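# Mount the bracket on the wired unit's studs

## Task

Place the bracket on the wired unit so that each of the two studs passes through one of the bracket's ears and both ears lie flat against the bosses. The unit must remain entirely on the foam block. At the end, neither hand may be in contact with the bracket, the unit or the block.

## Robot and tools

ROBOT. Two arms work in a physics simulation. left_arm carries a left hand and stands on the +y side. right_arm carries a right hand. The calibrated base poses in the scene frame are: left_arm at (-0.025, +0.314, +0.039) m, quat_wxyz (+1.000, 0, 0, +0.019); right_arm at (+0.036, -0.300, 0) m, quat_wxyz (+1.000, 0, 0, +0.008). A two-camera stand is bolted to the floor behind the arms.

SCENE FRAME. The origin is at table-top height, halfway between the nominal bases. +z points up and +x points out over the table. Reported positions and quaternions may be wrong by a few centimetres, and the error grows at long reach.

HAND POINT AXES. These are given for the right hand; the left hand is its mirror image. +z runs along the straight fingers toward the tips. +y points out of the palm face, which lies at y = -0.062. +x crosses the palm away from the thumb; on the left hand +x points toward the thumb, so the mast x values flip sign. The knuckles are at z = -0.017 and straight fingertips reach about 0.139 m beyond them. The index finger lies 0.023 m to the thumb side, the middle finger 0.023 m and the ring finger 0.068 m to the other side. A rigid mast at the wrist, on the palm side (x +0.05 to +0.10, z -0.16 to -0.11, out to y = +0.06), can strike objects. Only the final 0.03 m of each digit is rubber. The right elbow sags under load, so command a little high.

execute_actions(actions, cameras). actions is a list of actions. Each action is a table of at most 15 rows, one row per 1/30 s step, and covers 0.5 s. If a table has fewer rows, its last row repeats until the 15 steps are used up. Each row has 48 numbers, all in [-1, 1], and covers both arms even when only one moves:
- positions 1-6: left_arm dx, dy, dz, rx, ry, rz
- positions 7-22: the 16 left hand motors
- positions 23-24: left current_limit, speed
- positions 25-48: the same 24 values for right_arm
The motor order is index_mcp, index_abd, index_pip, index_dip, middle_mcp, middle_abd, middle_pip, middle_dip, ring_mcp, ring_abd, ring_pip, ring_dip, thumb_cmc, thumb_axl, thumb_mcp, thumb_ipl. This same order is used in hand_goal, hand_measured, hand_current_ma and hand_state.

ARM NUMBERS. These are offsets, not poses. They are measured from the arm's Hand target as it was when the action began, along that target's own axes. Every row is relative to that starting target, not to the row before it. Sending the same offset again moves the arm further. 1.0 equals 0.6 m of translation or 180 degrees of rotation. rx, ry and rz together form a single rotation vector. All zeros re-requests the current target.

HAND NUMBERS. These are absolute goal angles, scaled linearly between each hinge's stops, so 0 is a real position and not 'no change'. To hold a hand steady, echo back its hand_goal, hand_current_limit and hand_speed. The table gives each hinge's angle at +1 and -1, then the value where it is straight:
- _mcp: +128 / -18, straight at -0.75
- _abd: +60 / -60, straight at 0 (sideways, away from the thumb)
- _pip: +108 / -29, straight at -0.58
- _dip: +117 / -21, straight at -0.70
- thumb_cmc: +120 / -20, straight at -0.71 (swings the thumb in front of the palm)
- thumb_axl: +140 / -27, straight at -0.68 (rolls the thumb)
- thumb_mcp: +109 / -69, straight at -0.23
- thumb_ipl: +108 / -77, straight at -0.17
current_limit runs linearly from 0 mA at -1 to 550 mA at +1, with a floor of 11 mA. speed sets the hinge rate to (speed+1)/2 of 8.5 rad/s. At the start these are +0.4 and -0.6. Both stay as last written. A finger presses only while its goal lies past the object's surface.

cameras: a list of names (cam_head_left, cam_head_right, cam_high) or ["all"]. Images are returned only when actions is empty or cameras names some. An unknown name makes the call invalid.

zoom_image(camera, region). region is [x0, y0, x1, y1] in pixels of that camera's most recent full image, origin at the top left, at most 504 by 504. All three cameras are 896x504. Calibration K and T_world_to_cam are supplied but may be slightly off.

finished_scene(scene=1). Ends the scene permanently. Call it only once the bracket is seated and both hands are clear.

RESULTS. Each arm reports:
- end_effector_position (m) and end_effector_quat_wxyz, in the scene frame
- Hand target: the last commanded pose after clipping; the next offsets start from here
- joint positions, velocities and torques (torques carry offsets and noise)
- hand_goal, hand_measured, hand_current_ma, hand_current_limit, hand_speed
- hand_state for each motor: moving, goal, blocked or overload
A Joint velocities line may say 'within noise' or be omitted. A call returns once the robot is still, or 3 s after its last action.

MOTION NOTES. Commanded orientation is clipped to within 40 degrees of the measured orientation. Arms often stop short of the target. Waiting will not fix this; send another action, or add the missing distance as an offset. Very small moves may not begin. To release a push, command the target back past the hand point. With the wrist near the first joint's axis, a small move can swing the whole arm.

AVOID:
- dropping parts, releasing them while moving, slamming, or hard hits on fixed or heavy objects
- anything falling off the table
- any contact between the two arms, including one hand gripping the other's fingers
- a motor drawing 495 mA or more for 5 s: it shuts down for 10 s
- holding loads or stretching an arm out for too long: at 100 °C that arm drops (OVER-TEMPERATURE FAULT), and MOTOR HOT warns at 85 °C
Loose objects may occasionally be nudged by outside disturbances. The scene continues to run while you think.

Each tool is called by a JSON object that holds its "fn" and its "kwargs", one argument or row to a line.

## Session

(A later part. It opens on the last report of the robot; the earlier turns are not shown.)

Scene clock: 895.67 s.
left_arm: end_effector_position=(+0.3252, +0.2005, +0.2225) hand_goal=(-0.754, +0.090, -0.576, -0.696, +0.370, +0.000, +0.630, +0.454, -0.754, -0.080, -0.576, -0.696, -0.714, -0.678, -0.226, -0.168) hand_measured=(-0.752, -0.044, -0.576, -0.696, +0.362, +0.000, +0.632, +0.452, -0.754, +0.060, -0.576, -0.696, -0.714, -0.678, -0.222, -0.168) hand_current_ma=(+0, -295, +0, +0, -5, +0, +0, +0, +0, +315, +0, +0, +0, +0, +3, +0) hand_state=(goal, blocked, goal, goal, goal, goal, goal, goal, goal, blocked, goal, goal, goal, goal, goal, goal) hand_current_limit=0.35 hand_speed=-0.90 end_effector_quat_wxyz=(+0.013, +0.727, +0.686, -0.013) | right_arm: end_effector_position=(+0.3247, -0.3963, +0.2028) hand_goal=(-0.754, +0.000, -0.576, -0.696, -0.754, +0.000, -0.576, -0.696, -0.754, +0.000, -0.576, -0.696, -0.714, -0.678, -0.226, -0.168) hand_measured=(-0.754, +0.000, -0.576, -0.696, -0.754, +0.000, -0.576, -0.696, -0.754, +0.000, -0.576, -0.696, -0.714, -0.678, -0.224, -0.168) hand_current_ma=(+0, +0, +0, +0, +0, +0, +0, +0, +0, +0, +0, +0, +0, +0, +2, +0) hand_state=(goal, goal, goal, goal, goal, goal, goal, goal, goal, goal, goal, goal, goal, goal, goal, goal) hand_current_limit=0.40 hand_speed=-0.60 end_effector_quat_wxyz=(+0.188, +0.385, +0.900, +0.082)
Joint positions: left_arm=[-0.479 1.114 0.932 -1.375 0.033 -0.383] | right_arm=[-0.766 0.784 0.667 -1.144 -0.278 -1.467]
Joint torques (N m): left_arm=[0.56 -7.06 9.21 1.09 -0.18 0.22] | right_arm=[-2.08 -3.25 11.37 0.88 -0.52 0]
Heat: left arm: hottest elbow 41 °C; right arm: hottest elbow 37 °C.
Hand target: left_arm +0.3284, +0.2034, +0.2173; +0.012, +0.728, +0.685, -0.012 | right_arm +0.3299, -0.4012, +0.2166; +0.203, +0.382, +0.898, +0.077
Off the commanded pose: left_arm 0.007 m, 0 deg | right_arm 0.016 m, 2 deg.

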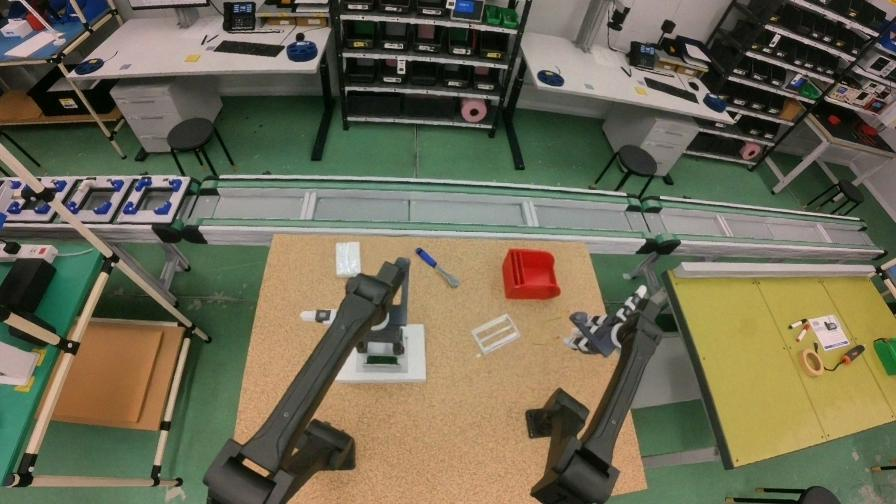

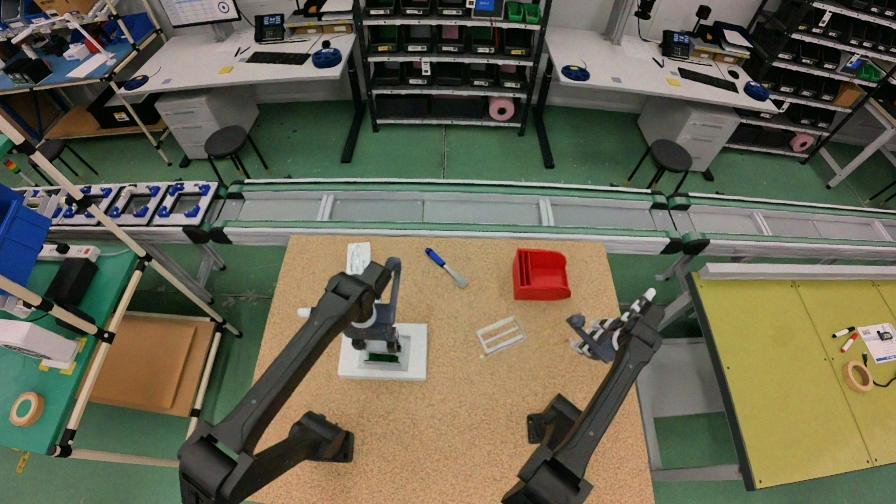

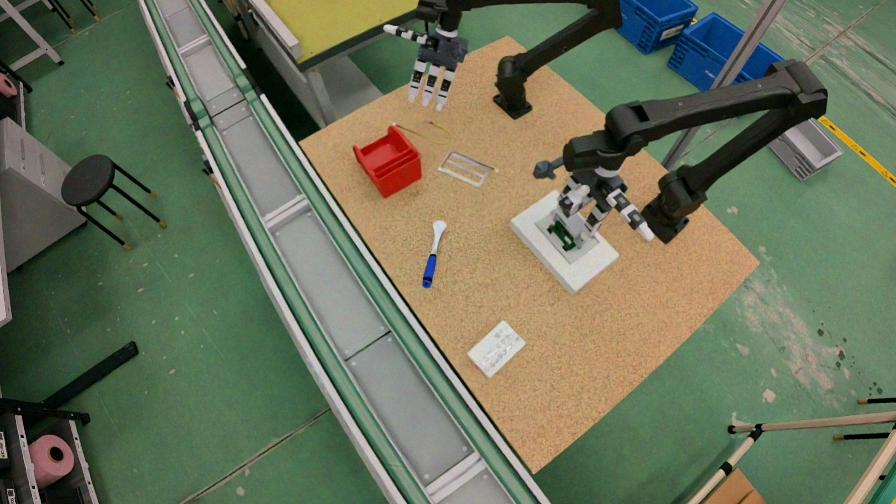

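{"fn": "execute_actions", "kwargs": {
  "actions": [
    [[0.0013,0,0.016,0,0.0044,-0.0017,-0.754,0.09,-0.576,-0.696,0.37,0,0.63,0.454,-0.754,-0.08,-0.576,-0.696,-0.714,-0.678,-0.226,-0.168,0.35,-0.9,0,0,0,0,0,0,-0.754,0,-0.576,-0.696,-0.754,0,-0.576,-0.696,-0.754,0,-0.576,-0.696,-0.714,-0.678,-0.226,-0.168,0.4,-0.6]]
  ]
}}

{"fn": "execute_actions", "kwargs": {
  "actions": [
    [[0,0,0.01,0,0,0,-0.754,0.09,-0.576,-0.696,0.37,0,0.63,0.454,-0.754,-0.08,-0.576,-0.696,-0.714,-0.678,-0.226,-0.168,0.35,-0.9,0,0,0,0,0,0,-0.754,0,-0.576,-0.696,-0.754,0,-0.576,-0.696,-0.754,0,-0.576,-0.696,-0.714,-0.678,-0.226,-0.168,0.4,-0.6]]
  ],
  "cameras": ["cam_head_left","cam_head_right","cam_high"]
}}

{"fn": "zoom_image", "kwargs": {
  "camera": "cam_high",
  "region": [545, 200, 575, 230]
}}

{"fn": "zoom_image", "kwargs": {
  "camera": "cam_high",
  "region": [565, 225, 595, 255]
}}

{"fn": "zoom_image", "kwargs": {
  "camera": "cam_head_left",
  "region": [352, 340, 382, 370]
}}

{"fn": "zoom_image", "kwargs": {
  "camera": "cam_head_left",
  "region": [380, 340, 410, 370]
}}

{"fn": "zoom_image", "kwargs": {
  "camera": "cam_head_right",
  "region": [352, 340, 382, 370]
}}

{"fn": "zoom_image", "kwargs": {
  "camera": "cam_head_right",
  "region": [380, 340, 410, 370]
}}

Scene clock: 920.33 s.
left_arm: end_effector_position=(+0.3264, +0.2025, +0.2113) hand_goal=(-0.754, +0.090, -0.576, -0.696, +0.370, +0.000, +0.630, +0.454, -0.754, -0.080, -0.576, -0.696, -0.714, -0.678, -0.226, -0.168) hand_measured=(-0.752, -0.044, -0.576, -0.696, +0.362, +0.000, +0.632, +0.452, -0.754, +0.060, -0.576, -0.696, -0.714, -0.678, -0.222, -0.168) hand_current_ma=(+0, -295, +0, +0, -5, +0, +0, +0, +0, +315, +0, +0, +0, +0, +3, +0) hand_state=(goal, blocked, goal, goal, goal, goal, goal, goal, goal, blocked, goal, goal, goal, goal, goal, goal) hand_current_limit=0.35 hand_speed=-0.90 end_effector_quat_wxyz=(+0.006, +0.727, +0.686, -0.008) | right_arm: end_effector_position=(+0.3247, -0.3963, +0.2028) hand_goal=(-0.754, +0.000, -0.576, -0.696, -0.754, +0.000, -0.576, -0.696, -0.754, +0.000, -0.576, -0.696, -0.714, -0.678, -0.226, -0.168) hand_measured=(-0.754, +0.000, -0.576, -0.696, -0.754, +0.000, -0.576, -0.696, -0.754, +0.000, -0.576, -0.696, -0.714, -0.678, -0.224, -0.168) hand_current_ma=(+0, +0, +0, +0, +0, +0, +0, +0, +0, +0, +0, +0, +0, +0, +2, +0) hand_state=(goal, goal, goal, goal, goal, goal, goal, goal, goal, goal, goal, goal, goal, goal, goal, goal) hand_current_limit=0.40 hand_speed=-0.60 end_effector_quat_wxyz=(+0.188, +0.385, +0.900, +0.082)
Joint positions: left_arm=[-0.479 1.127 0.911 -1.35 0.02 -0.383] | right_arm=[-0.766 0.784 0.667 -1.144 -0.278 -1.467]
Joint torques (N m): left_arm=[-0.09 -7.53 9.16 1.05 -0.16 0.11] | right_arm=[-2.08 -3.19 11.38 0.88 -0.52 0]
Heat: left arm: hottest elbow 41 °C; right arm: hottest elbow 37 °C.
Hand target: left_arm +0.3284, +0.2039, +0.2076; +0.007, +0.726, +0.687, -0.007 | right_arm +0.3299, -0.4012, +0.2166; +0.203, +0.382, +0.898, +0.077
Off the commanded pose: left_arm 0.004 m, 0 deg | right_arm 0.016 m, 2 deg.

Scene clock: 921.03 s.
left_arm: end_effector_position=(+0.3279, +0.2019, +0.2092) hand_goal=(-0.754, +0.090, -0.576, -0.696, +0.370, +0.000, +0.630, +0.454, -0.754, -0.080, -0.576, -0.696, -0.714, -0.678, -0.226, -0.168) hand_measured=(-0.752, -0.044, -0.576, -0.696, +0.362, +0.000, +0.632, +0.452, -0.754, +0.060, -0.576, -0.696, -0.714, -0.678, -0.222, -0.168) hand_current_ma=(+1, -295, +0, +0, -5, +0, +0, +0, +0, +315, +0, +0, +0, +0, +3, +0) hand_state=(goal, blocked, goal, goal, goal, goal, goal, goal, goal, blocked, goal, goal, goal, goal, goal, goal) hand_current_limit=0.35 hand_speed=-0.90 end_effector_quat_wxyz=(+0.010, +0.727, +0.686, -0.006) | right_arm: end_effector_position=(+0.3247, -0.3963, +0.2028) hand_goal=(-0.754, +0.000, -0.576, -0.696, -0.754, +0.000, -0.576, -0.696, -0.754, +0.000, -0.576, -0.696, -0.714, -0.678, -0.226, -0.168) hand_measured=(-0.754, +0.000, -0.576, -0.696, -0.754, +0.000, -0.576, -0.696, -0.754, +0.000, -0.576, -0.696, -0.714, -0.678, -0.224, -0.168) hand_current_ma=(+0, +0, +0, +0, +0, +0, +0, +0, +0, +0, +0, +0, +0, +0, +2, +0) hand_state=(goal, goal, goal, goal, goal, goal, goal, goal, goal, goal, goal, goal, goal, goal, goal, goal) hand_current_limit=0.40 hand_speed=-0.60 end_effector_quat_wxyz=(+0.188, +0.385, +0.900, +0.082)
Joint positions: left_arm=[-0.479 1.127 0.904 -1.334 0.019 -0.383] | right_arm=[-0.766 0.784 0.667 -1.144 -0.278 -1.467]
Joint torques (N m): left_arm=[-0.26 -7.24 8.72 1.13 -0.14 0.1] | right_arm=[-2.02 -3.25 11.37 0.87 -0.52 0.01]
Heat: left arm: hottest elbow 41 °C; right arm: hottest elbow 37 °C.
Hand target: left_arm +0.3285, +0.2037, +0.2018; +0.007, +0.726, +0.687, -0.006 | right_arm +0.3299, -0.4012, +0.2166; +0.203, +0.382, +0.898, +0.077
Off the commanded pose: left_arm 0.008 m, 0 deg | right_arm 0.016 m, 2 deg.

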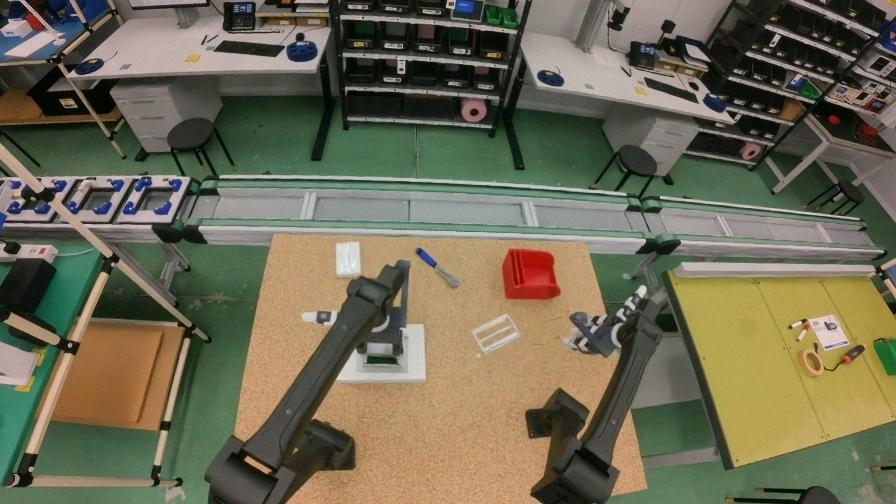

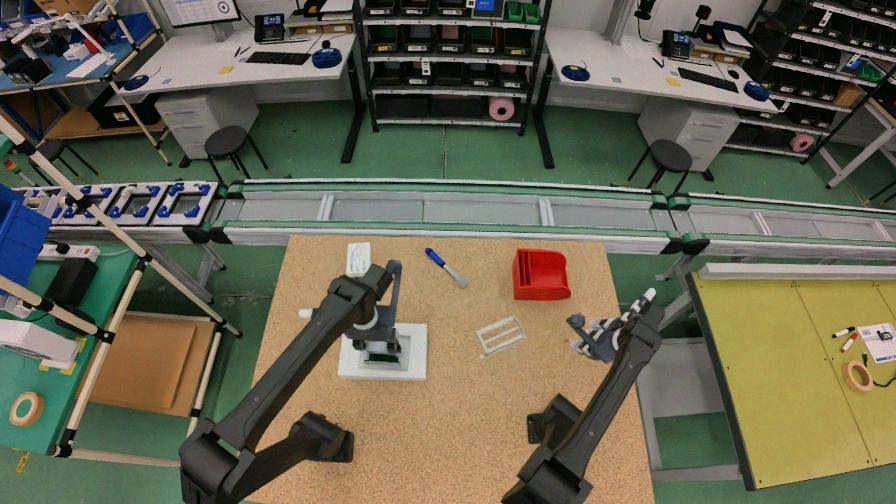

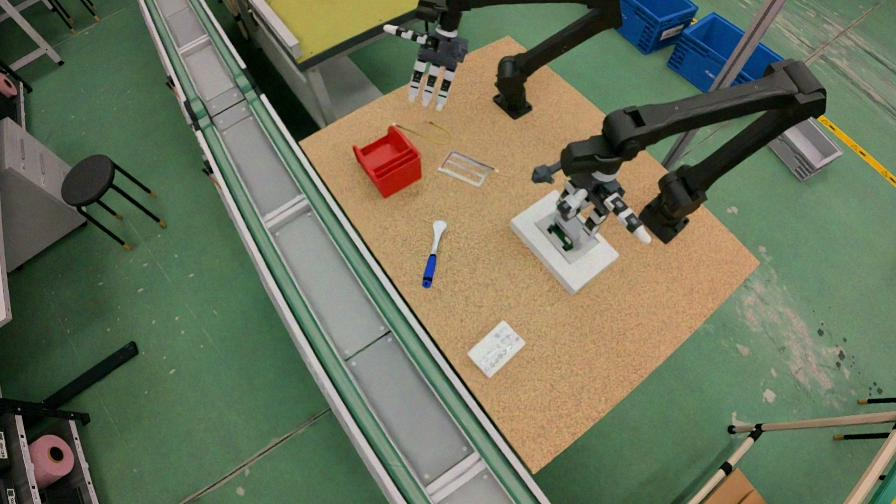

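Scaled by 16.800 from the camera's 896x504 image, which has a finer 1280x720 frame.

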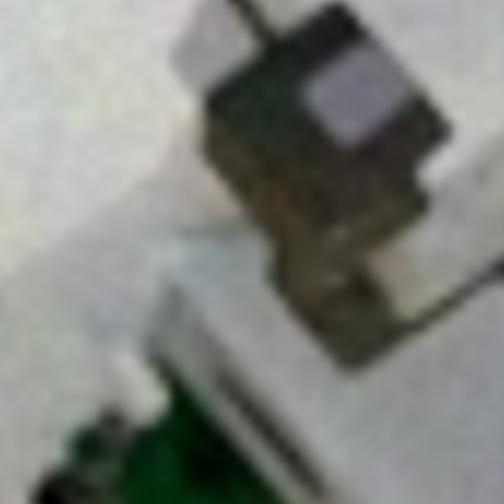

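Scaled by 16.800 from the camera's 896x504 image, which has a finer 1280x720 frame.

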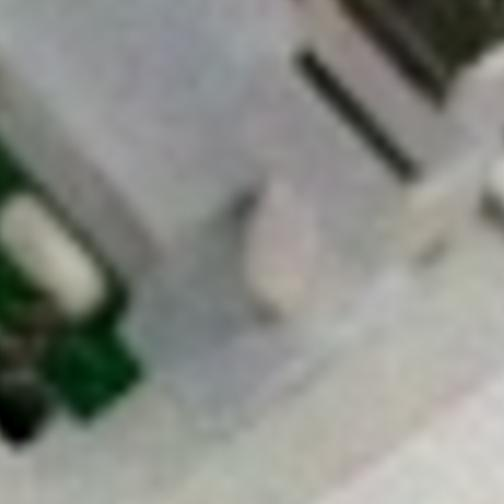

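Scaled by 16.800 from the camera's 896x504 image, which has a finer 1280x720 frame.

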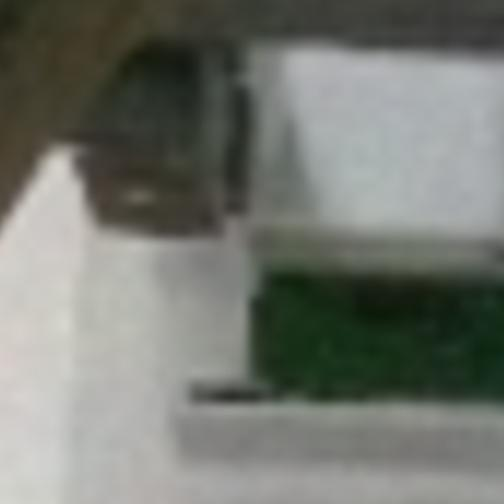

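Scaled by 16.800 from the camera's 896x504 image, which has a finer 1280x720 frame.

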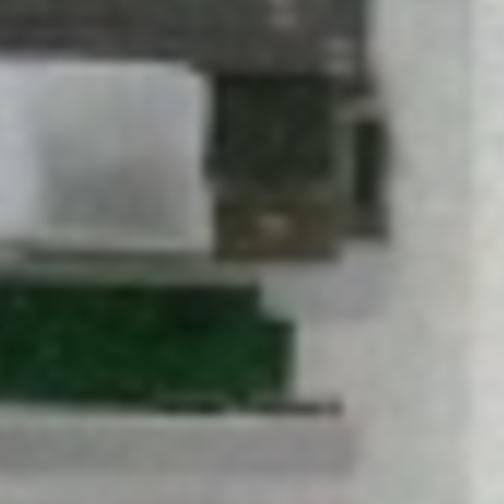

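Scaled by 16.800 from the camera's 896x504 image, which has a finer 1280x720 frame.

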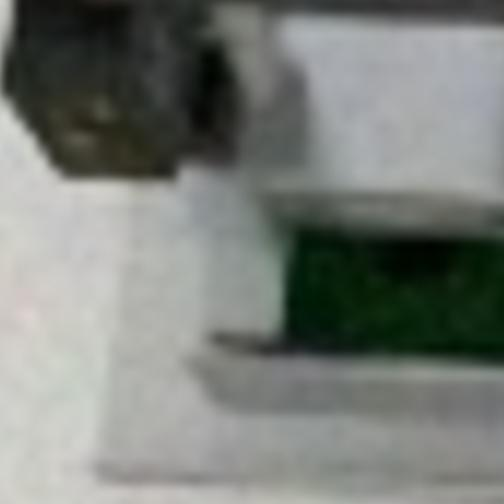

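Scaled by 16.800 from the camera's 896x504 image, which has a finer 1280x720 frame.

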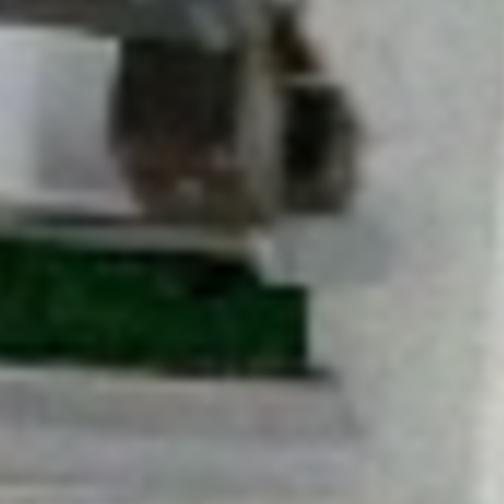

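{"fn": "execute_actions", "kwargs": {
  "actions": [
    [[-0.0017,-0.0033,0.006,0,0,0,-0.754,0.09,-0.576,-0.696,0.37,0,0.63,0.454,-0.754,-0.08,-0.576,-0.696,-0.714,-0.678,-0.226,-0.168,0.35,-0.9,0,0,0,0,0,0,-0.754,0,-0.576,-0.696,-0.754,0,-0.576,-0.696,-0.754,0,-0.576,-0.696,-0.714,-0.678,-0.226,-0.168,0.4,-0.6]]
  ]
}}

{"fn": "execute_actions", "kwargs": {
  "actions": [
    [[0,0,0.006,0,0,0,-0.754,0.09,-0.576,-0.696,0.37,0,0.63,0.454,-0.754,-0.08,-0.576,-0.696,-0.714,-0.678,-0.226,-0.168,0.35,-0.9,0,0,0,0,0,0,-0.754,0,-0.576,-0.696,-0.754,0,-0.576,-0.696,-0.754,0,-0.576,-0.696,-0.714,-0.678,-0.226,-0.168,0.4,-0.6]]
  ]
}}

Scene clock: 948.23 s.
left_arm: end_effector_position=(+0.3295, +0.2014, +0.2081) hand_goal=(-0.754, +0.090, -0.576, -0.696, +0.370, +0.000, +0.630, +0.454, -0.754, -0.080, -0.576, -0.696, -0.714, -0.678, -0.226, -0.168) hand_measured=(-0.746, -0.044, -0.574, -0.696, +0.362, +0.000, +0.632, +0.452, -0.754, +0.060, -0.576, -0.696, -0.714, -0.678, -0.222, -0.168) hand_current_ma=(+4, -295, +1, +0, -5, +0, +0, +0, +0, +315, +0, +0, +0, +0, +3, +0) hand_state=(goal, blocked, goal, goal, goal, goal, goal, goal, goal, blocked, goal, goal, goal, goal, goal, goal) hand_current_limit=0.35 hand_speed=-0.90 end_effector_quat_wxyz=(+0.014, +0.727, +0.686, -0.004) | right_arm: end_effector_position=(+0.3247, -0.3963, +0.2028) hand_goal=(-0.754, +0.000, -0.576, -0.696, -0.754, +0.000, -0.576, -0.696, -0.754, +0.000, -0.576, -0.696, -0.714, -0.678, -0.226, -0.168) hand_measured=(-0.754, +0.000, -0.576, -0.696, -0.754, +0.000, -0.576, -0.696, -0.754, +0.000, -0.576, -0.696, -0.714, -0.678, -0.224, -0.168) hand_current_ma=(+0, +0, +0, +0, +0, +0, +0, +0, +0, +0, +0, +0, +0, +0, +2, +0) hand_state=(goal, goal, goal, goal, goal, goal, goal, goal, goal, goal, goal, goal, goal, goal, goal, goal) hand_current_limit=0.40 hand_speed=-0.60 end_effector_quat_wxyz=(+0.188, +0.385, +0.900, +0.082)
Joint positions: left_arm=[-0.479 1.127 0.9 -1.321 0.018 -0.383] | right_arm=[-0.766 0.784 0.667 -1.144 -0.278 -1.467]
Joint torques (N m): left_arm=[-0.73 -7.53 8.21 0.98 -0.1 0.04] | right_arm=[-2.08 -3.19 11.38 0.85 -0.52 0]
Heat: left arm: hottest elbow 41 °C; right arm: hottest elbow 37 °C.
Hand target: left_arm +0.3265, +0.2027, +0.1982; +0.008, +0.726, +0.687, -0.007 | right_arm +0.3299, -0.4012, +0.2166; +0.203, +0.382, +0.898, +0.077
Off the commanded pose: left_arm 0.011 m, 1 deg | right_arm 0.016 m, 2 deg.

Scene clock: 948.93 s.
left_arm: end_effector_position=(+0.3311, +0.2012, +0.2072) hand_goal=(-0.754, +0.090, -0.576, -0.696, +0.370, +0.000, +0.630, +0.454, -0.754, -0.080, -0.576, -0.696, -0.714, -0.678, -0.226, -0.168) hand_measured=(-0.746, -0.044, -0.574, -0.696, +0.362, +0.000, +0.632, +0.452, -0.752, +0.060, -0.576, -0.696, -0.714, -0.678, -0.222, -0.168) hand_current_ma=(+4, -295, +1, +0, -5, +0, +0, +0, +1, +315, +0, +0, +0, +0, +3, +0) hand_state=(goal, blocked, goal, goal, goal, goal, goal, goal, goal, blocked, goal, goal, goal, goal, goal, goal) hand_current_limit=0.35 hand_speed=-0.90 end_effector_quat_wxyz=(+0.017, +0.727, +0.686, -0.001) | right_arm: end_effector_position=(+0.3247, -0.3963, +0.2028) hand_goal=(-0.754, +0.000, -0.576, -0.696, -0.754, +0.000, -0.576, -0.696, -0.754, +0.000, -0.576, -0.696, -0.714, -0.678, -0.226, -0.168) hand_measured=(-0.754, +0.000, -0.576, -0.696, -0.754, +0.000, -0.576, -0.696, -0.754, +0.000, -0.576, -0.696, -0.714, -0.678, -0.224, -0.168) hand_current_ma=(+0, +0, +0, +0, +0, +0, +0, +0, +0, +0, +0, +0, +0, +0, +2, +0) hand_state=(goal, goal, goal, goal, goal, goal, goal, goal, goal, goal, goal, goal, goal, goal, goal, goal) hand_current_limit=0.40 hand_speed=-0.60 end_effector_quat_wxyz=(+0.188, +0.385, +0.900, +0.082)
Joint positions: left_arm=[-0.479 1.127 0.895 -1.308 0.015 -0.383] | right_arm=[-0.766 0.784 0.667 -1.144 -0.278 -1.467]
Joint torques (N m): left_arm=[-0.67 -7.24 7.9 0.95 -0.01 0.03] | right_arm=[-2.08 -3.19 11.38 0.88 -0.52 0]
Heat: left arm: hottest elbow 41 °C; right arm: hottest elbow 37 °C.
Hand target: left_arm +0.3264, +0.2027, +0.1945; +0.007, +0.726, +0.687, -0.007 | right_arm +0.3299, -0.4012, +0.2166; +0.203, +0.382, +0.898, +0.077
Off the commanded pose: left_arm 0.014 m, 1 deg | right_arm 0.016 m, 2 deg.

{"fn": "execute_actions", "kwargs": {
  "actions": [
    [[0,0,-0.03,0,0,0,-0.754,0.09,-0.576,-0.696,0.37,0,0.63,0.454,-0.754,-0.08,-0.576,-0.696,-0.714,-0.678,-0.226,-0.168,0.35,-0.9,0,0,0,0,0,0,-0.754,0,-0.576,-0.696,-0.754,0,-0.576,-0.696,-0.754,0,-0.576,-0.696,-0.714,-0.678,-0.226,-0.168,0.4,-0.6]]
  ],
  "cameras": ["cam_head_left","cam_head_right","cam_high"]
}}

{"fn": "zoom_image", "kwargs": {
  "camera": "cam_high",
  "region": [545, 200, 575, 230]
}}

{"fn": "zoom_image", "kwargs": {
  "camera": "cam_high",
  "region": [565, 225, 595, 255]
}}

{"fn": "zoom_image", "kwargs": {
  "camera": "cam_head_left",
  "region": [352, 340, 382, 370]
}}

{"fn": "zoom_image", "kwargs": {
  "camera": "cam_head_left",
  "region": [380, 340, 410, 370]
}}

{"fn": "zoom_image", "kwargs": {
  "camera": "cam_head_right",
  "region": [380, 340, 410, 370]
}}

Scene clock: 960.90 s.
left_arm: end_effector_position=(+0.3267, +0.2028, +0.2070) hand_goal=(-0.754, +0.090, -0.576, -0.696, +0.370, +0.000, +0.630, +0.454, -0.754, -0.080, -0.576, -0.696, -0.714, -0.678, -0.226, -0.168) hand_measured=(-0.742, -0.044, -0.570, -0.694, +0.362, +0.000, +0.632, +0.452, -0.748, +0.060, -0.574, -0.696, -0.714, -0.678, -0.222, -0.168) hand_current_ma=(+8, -295, +2, +0, -5, +0, +0, +0, +3, +315, +1, +0, +0, +0, +3, +0) hand_state=(goal, blocked, goal, goal, goal, goal, goal, goal, goal, blocked, goal, goal, goal, goal, goal, goal) hand_current_limit=0.35 hand_speed=-0.90 end_effector_quat_wxyz=(+0.011, +0.727, +0.686, -0.005) | right_arm: end_effector_position=(+0.3247, -0.3963, +0.2028) hand_goal=(-0.754, +0.000, -0.576, -0.696, -0.754, +0.000, -0.576, -0.696, -0.754, +0.000, -0.576, -0.696, -0.714, -0.678, -0.226, -0.168) hand_measured=(-0.754, +0.000, -0.576, -0.696, -0.754, +0.000, -0.576, -0.696, -0.754, +0.000, -0.576, -0.696, -0.714, -0.678, -0.224, -0.168) hand_current_ma=(+0, +0, +0, +0, +0, +0, +0, +0, +0, +0, +0, +0, +0, +0, +2, +0) hand_state=(goal, goal, goal, goal, goal, goal, goal, goal, goal, goal, goal, goal, goal, goal, goal, goal) hand_current_limit=0.40 hand_speed=-0.60 end_effector_quat_wxyz=(+0.188, +0.385, +0.900, +0.082)
Joint positions: left_arm=[-0.479 1.124 0.895 -1.326 0.018 -0.383] | right_arm=[-0.766 0.784 0.667 -1.144 -0.278 -1.467]
Joint torques (N m): left_arm=[-0.73 -7.71 11.41 -0.23 -0.09 0.05] | right_arm=[-2.14 -3.19 11.38 0.88 -0.52 0]
Heat: left arm: hottest elbow 41 °C; right arm: hottest elbow 37 °C.
Hand target: left_arm +0.3263, +0.2030, +0.2125; +0.007, +0.726, +0.687, -0.007 | right_arm +0.3299, -0.4012, +0.2166; +0.203, +0.382, +0.898, +0.077
Off the commanded pose: left_arm 0.006 m, 0 deg | right_arm 0.016 m, 2 deg.

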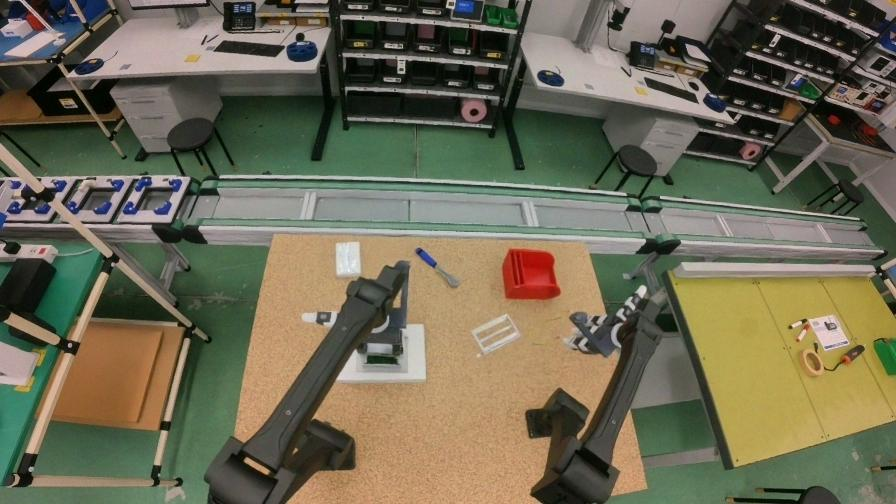

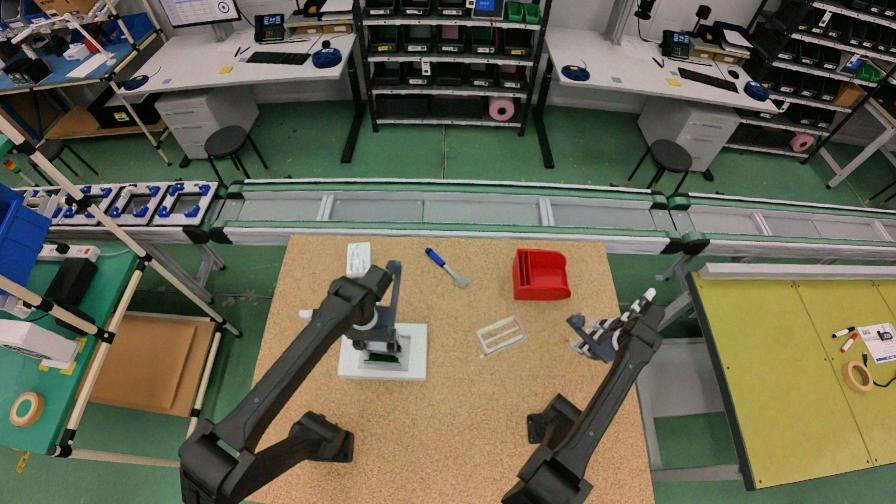

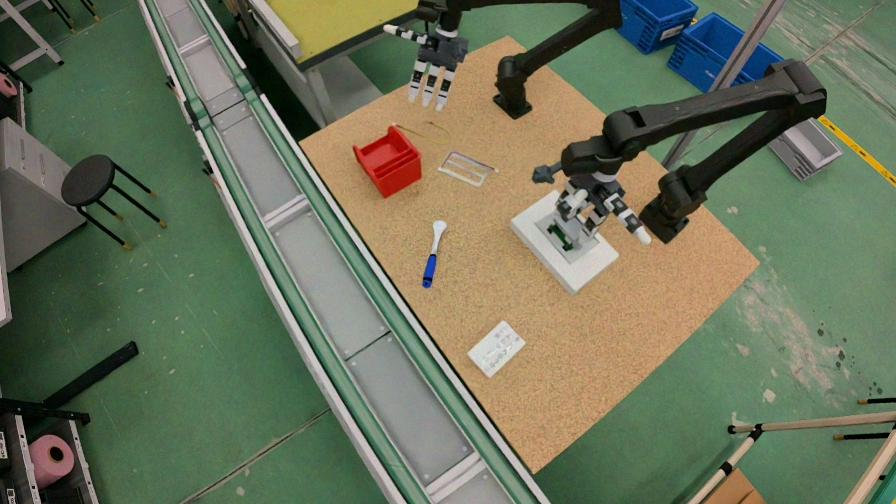

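Scaled by 16.800 from the camera's 896x504 image, which has a finer 1280x720 frame.

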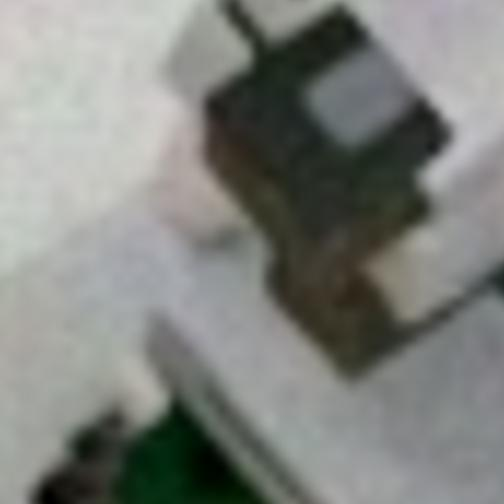

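Scaled by 16.800 from the camera's 896x504 image, which has a finer 1280x720 frame.

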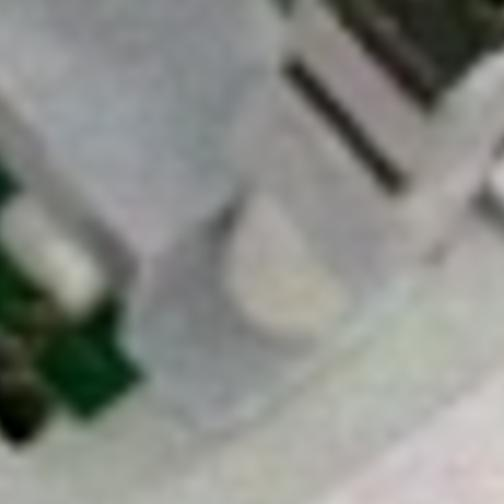

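Scaled by 16.800 from the camera's 896x504 image, which has a finer 1280x720 frame.

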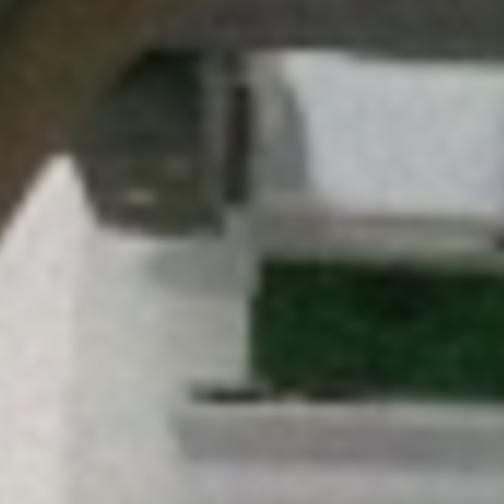

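Scaled by 16.800 from the camera's 896x504 image, which has a finer 1280x720 frame.

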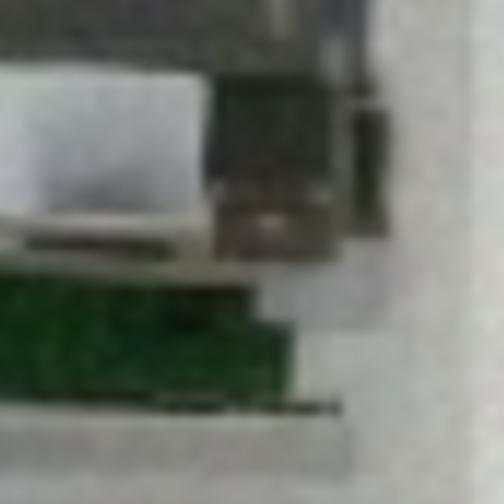

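Scaled by 16.800 from the camera's 896x504 image, which has a finer 1280x720 frame.

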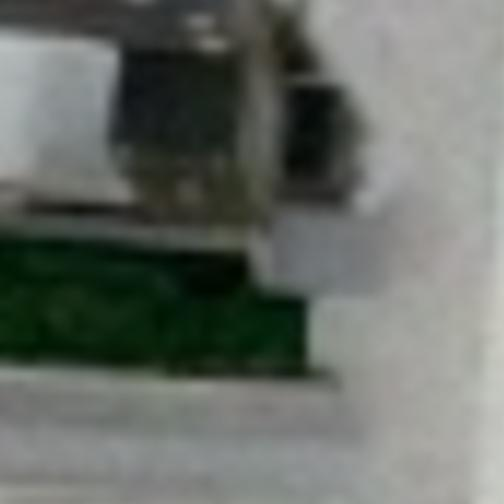

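{"fn": "execute_actions", "kwargs": {
  "actions": [
    [[0,0,-0.045,0,0,0,-0.754,0.09,-0.576,-0.696,0.37,0,0.63,0.454,-0.754,-0.08,-0.576,-0.696,-0.714,-0.678,-0.226,-0.168,0.35,-0.9,0,0,0,0,0,0,-0.754,0,-0.576,-0.696,-0.754,0,-0.576,-0.696,-0.754,0,-0.576,-0.696,-0.714,-0.678,-0.226,-0.168,0.4,-0.6]],
    [[0,0,-0.045,0,0,0,-0.754,0.09,-0.576,-0.696,0.37,0,0.63,0.454,-0.754,-0.08,-0.576,-0.696,-0.714,-0.678,-0.226,-0.168,0.35,-0.9,0,0,0,0,0,0,-0.754,0,-0.576,-0.696,-0.754,0,-0.576,-0.696,-0.754,0,-0.576,-0.696,-0.714,-0.678,-0.226,-0.168,0.4,-0.6]],
    [[0.05,0,-0.02,0,0,0,-0.754,0.09,-0.576,-0.696,0.37,0,0.63,0.454,-0.754,-0.08,-0.576,-0.696,-0.714,-0.678,-0.226,-0.168,0.35,-0.9,0,0,0,0,0,0,-0.754,0,-0.576,-0.696,-0.754,0,-0.576,-0.696,-0.754,0,-0.576,-0.696,-0.714,-0.678,-0.226,-0.168,0.4,-0.6]],
    [[0.1,0,0,0,0,0,-0.754,0.09,-0.576,-0.696,0.37,0,0.63,0.454,-0.754,-0.08,-0.576,-0.696,-0.714,-0.678,-0.226,-0.168,0.35,-0.9,0,0,0,0,0,0,-0.754,0,-0.576,-0.696,-0.754,0,-0.576,-0.696,-0.754,0,-0.576,-0.696,-0.714,-0.678,-0.226,-0.168,0.4,-0.6]],
    [[0.1,0,0,0,0,0,-0.754,0.09,-0.576,-0.696,0.37,0,0.63,0.454,-0.754,-0.08,-0.576,-0.696,-0.714,-0.678,-0.226,-0.168,0.35,-0.9,0,0,0,0,0,0,-0.754,0,-0.576,-0.696,-0.754,0,-0.576,-0.696,-0.754,0,-0.576,-0.696,-0.714,-0.678,-0.226,-0.168,0.4,-0.6]],
    [[0.1,0,0,0,0,0,-0.754,0.09,-0.576,-0.696,0.37,0,0.63,0.454,-0.754,-0.08,-0.576,-0.696,-0.714,-0.678,-0.226,-0.168,0.35,-0.9,0,0,0,0,0,0,-0.754,0,-0.576,-0.696,-0.754,0,-0.576,-0.696,-0.754,0,-0.576,-0.696,-0.714,-0.678,-0.226,-0.168,0.4,-0.6]]
  ],
  "cameras": ["cam_head_left","cam_head_right","cam_high"]
}}

{"fn": "zoom_image", "kwargs": {
  "camera": "cam_high",
  "region": [540, 205, 600, 265]
}}

{"fn": "zoom_image", "kwargs": {
  "camera": "cam_high",
  "region": [565, 230, 590, 255]
}}

{"fn": "zoom_image", "kwargs": {
  "camera": "cam_high",
  "region": [543, 205, 568, 230]
}}

{"fn": "zoom_image", "kwargs": {
  "camera": "cam_head_left",
  "region": [352, 330, 412, 375]
}}

{"fn": "zoom_image", "kwargs": {
  "camera": "cam_head_right",
  "region": [352, 330, 412, 375]
}}

Scene clock: 993.97 s.
left_arm: end_effector_position=(+0.3173, +0.4143, +0.2447) hand_goal=(-0.754, +0.090, -0.576, -0.696, +0.370, +0.000, +0.630, +0.454, -0.754, -0.080, -0.576, -0.696, -0.714, -0.678, -0.226, -0.168) hand_measured=(-0.752, -0.044, -0.576, -0.696, +0.362, +0.000, +0.632, +0.452, -0.754, +0.060, -0.576, -0.696, -0.714, -0.678, -0.220, -0.168) hand_current_ma=(+1, -291, +0, +0, -5, +0, +0, +0, +0, +315, +0, +0, +0, +0, +3, +0) hand_state=(goal, blocked, goal, goal, goal, goal, goal, goal, goal, blocked, goal, goal, goal, goal, goal, goal) hand_current_limit=0.35 hand_speed=-0.90 end_effector_quat_wxyz=(-0.009, +0.716, +0.697, -0.035) | right_arm: end_effector_position=(+0.3247, -0.3963, +0.2028) hand_goal=(-0.754, +0.000, -0.576, -0.696, -0.754, +0.000, -0.576, -0.696, -0.754, +0.000, -0.576, -0.696, -0.714, -0.678, -0.226, -0.168) hand_measured=(-0.754, +0.000, -0.576, -0.696, -0.754, +0.000, -0.576, -0.696, -0.754, +0.000, -0.576, -0.696, -0.714, -0.678, -0.224, -0.168) hand_current_ma=(+0, +0, +0, +0, +0, +0, +0, +0, +0, +0, +0, +0, +0, +0, +2, +0) hand_state=(goal, goal, goal, goal, goal, goal, goal, goal, goal, goal, goal, goal, goal, goal, goal, goal) hand_current_limit=0.40 hand_speed=-0.60 end_effector_quat_wxyz=(+0.188, +0.385, +0.900, +0.082)
Joint positions: left_arm=[0.274 1.089 0.985 -1.537 0.015 0.34] | right_arm=[-0.766 0.784 0.667 -1.144 -0.278 -1.467]
Joint torques (N m): left_arm=[-1.79 -7.12 15.92 0.47 0.13 0.19] | right_arm=[-2.02 -3.25 11.37 0.9 -0.52 0]
Heat: left arm: hottest elbow 43 °C; right arm: hottest elbow 37 °C.
Hand target: left_arm +0.3380, +0.4140, +0.2744; +0.007, +0.726, +0.687, -0.007 | right_arm +0.3299, -0.4012, +0.2166; +0.203, +0.382, +0.898, +0.077
Off the commanded pose: left_arm 0.036 m, 4 deg | right_arm 0.016 m, 2 deg.

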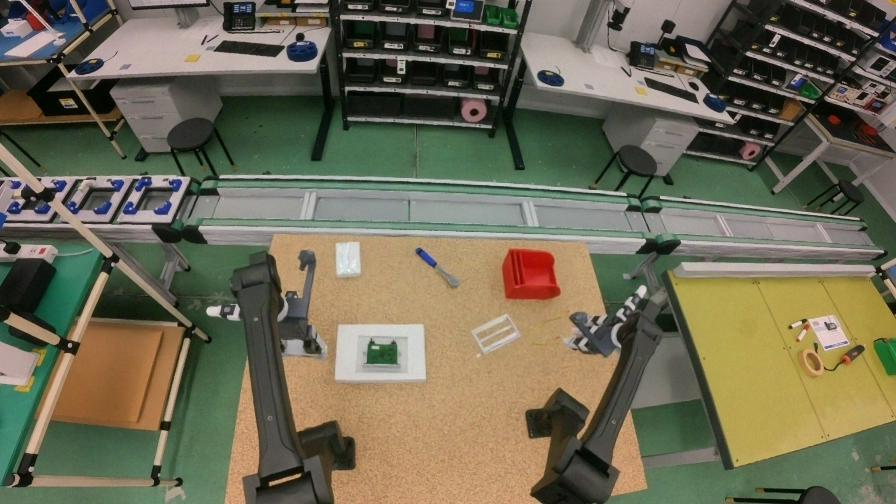

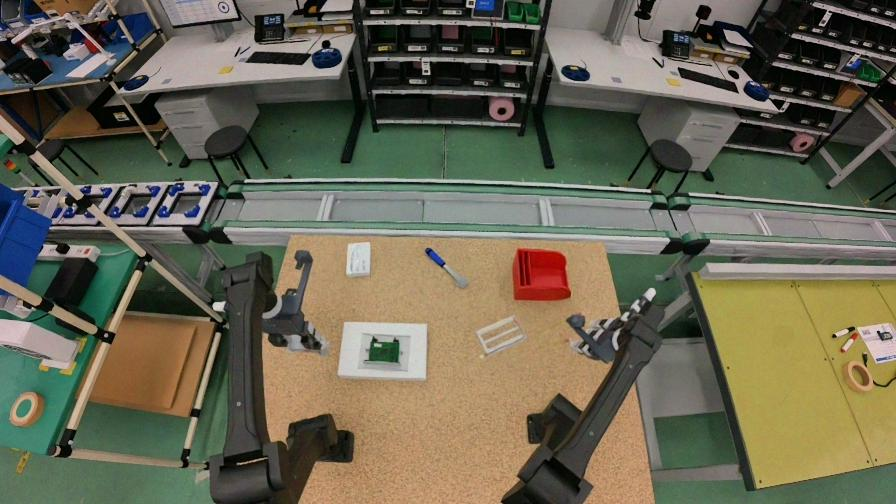

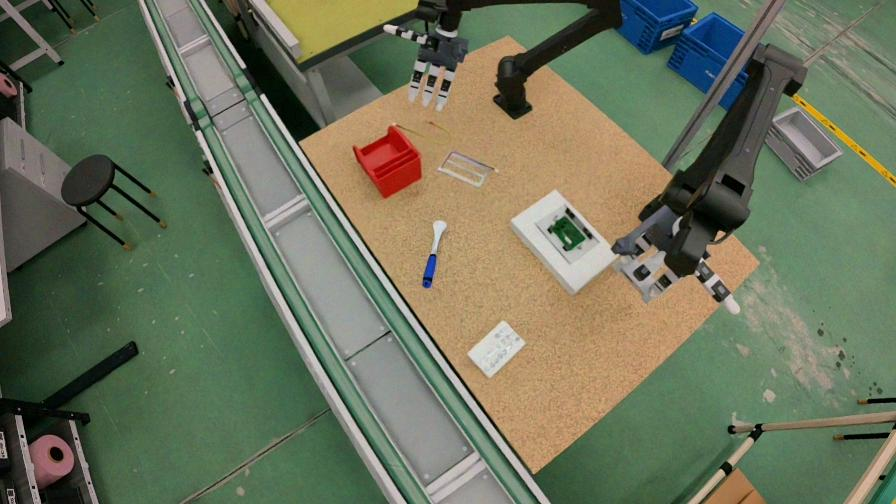

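Scaled by 8.400 from the camera's 896x504 image, which has a finer 1280x720 frame.

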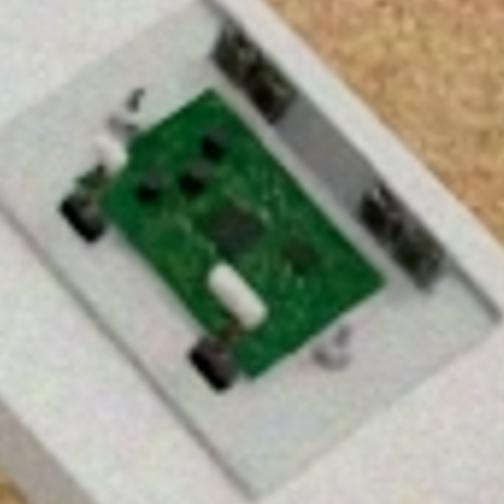

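Scaled by 20.160 from the camera's 896x504 image, which has a finer 1280x720 frame.

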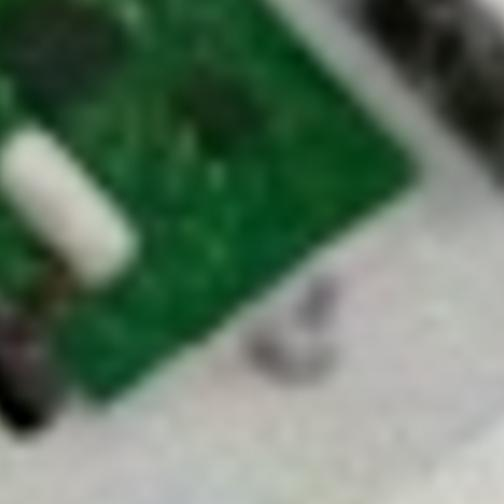

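Scaled by 20.160 from the camera's 896x504 image, which has a finer 1280x720 frame.

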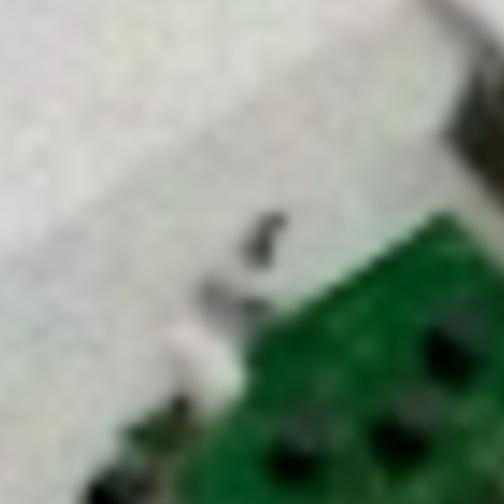

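Scaled by 8.400 from the camera's 896x504 image, which has a finer 1280x720 frame.

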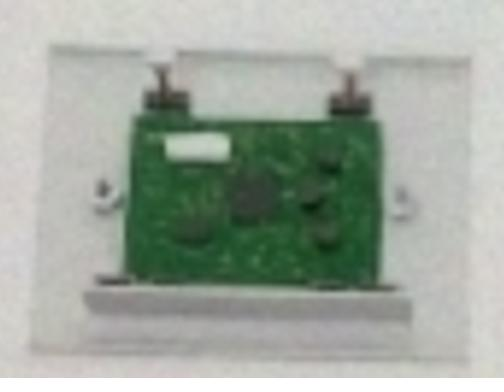

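Scaled by 8.400 from the camera's 896x504 image, which has a finer 1280x720 frame.

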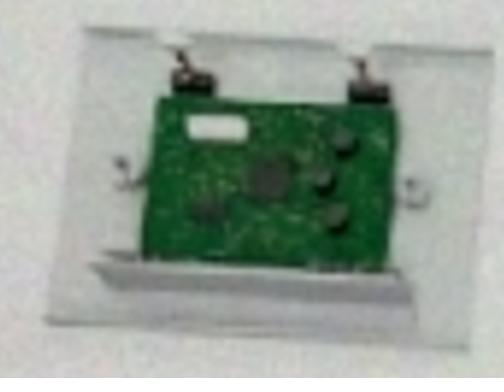

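{"fn": "zoom_image", "kwargs": {
  "camera": "cam_head_left",
  "region": [356, 345, 376, 365]
}}

{"fn": "zoom_image", "kwargs": {
  "camera": "cam_head_left",
  "region": [390, 345, 410, 365]
}}

{"fn": "zoom_image", "kwargs": {
  "camera": "cam_head_right",
  "region": [358, 342, 378, 362]
}}

{"fn": "zoom_image", "kwargs": {
  "camera": "cam_head_right",
  "region": [392, 342, 412, 362]
}}

{"fn": "zoom_image", "kwargs": {
  "camera": "cam_high",
  "region": [573, 238, 588, 253]
}}

{"fn": "zoom_image", "kwargs": {
  "camera": "cam_high",
  "region": [548, 209, 563, 224]
}}

Scaled by 25.200 from the camera's 896x504 image, which has a finer 1280x720 frame.

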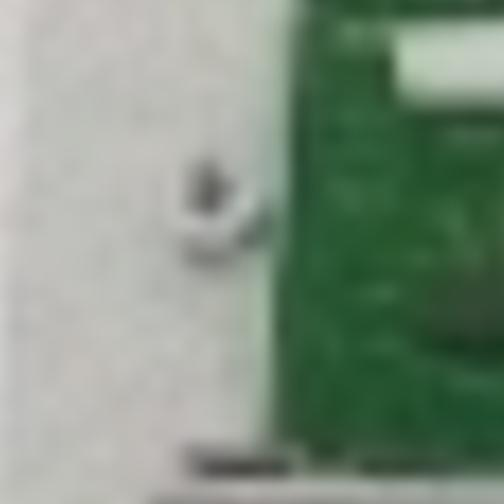

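Scaled by 25.200 from the camera's 896x504 image, which has a finer 1280x720 frame.

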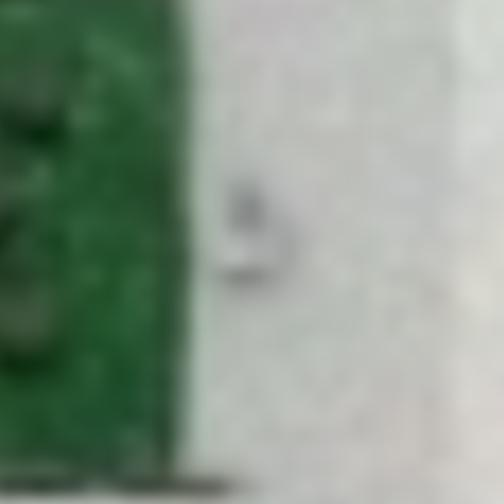

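Scaled by 25.200 from the camera's 896x504 image, which has a finer 1280x720 frame.

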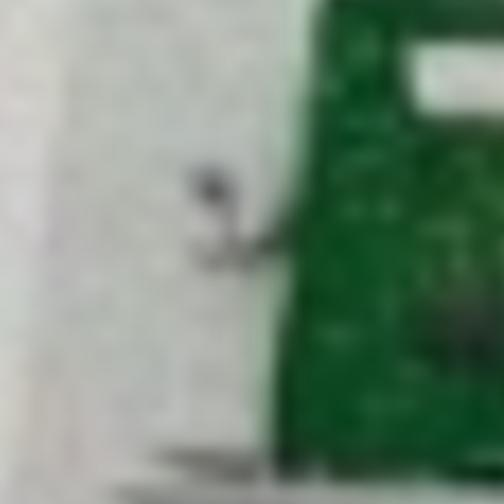

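Scaled by 25.200 from the camera's 896x504 image, which has a finer 1280x720 frame.

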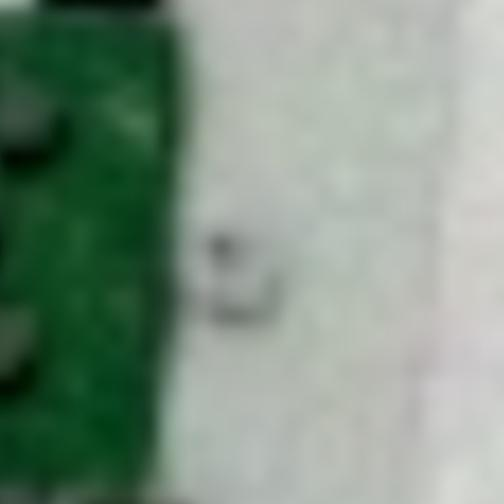

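Scaled by 33.600 from the camera's 896x504 image, which has a finer 1280x720 frame.

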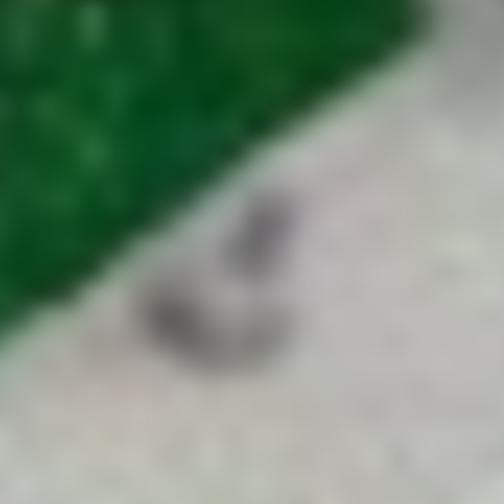

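Scaled by 33.600 from the camera's 896x504 image, which has a finer 1280x720 frame.

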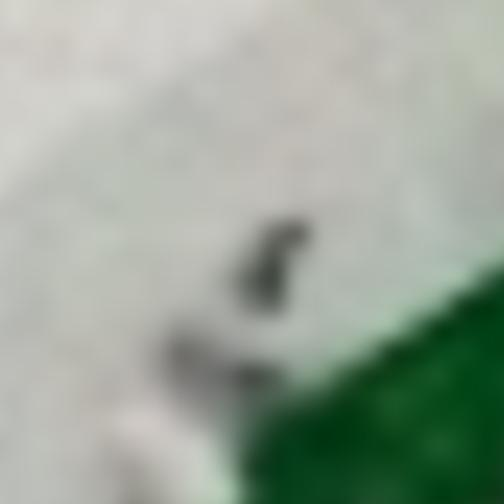

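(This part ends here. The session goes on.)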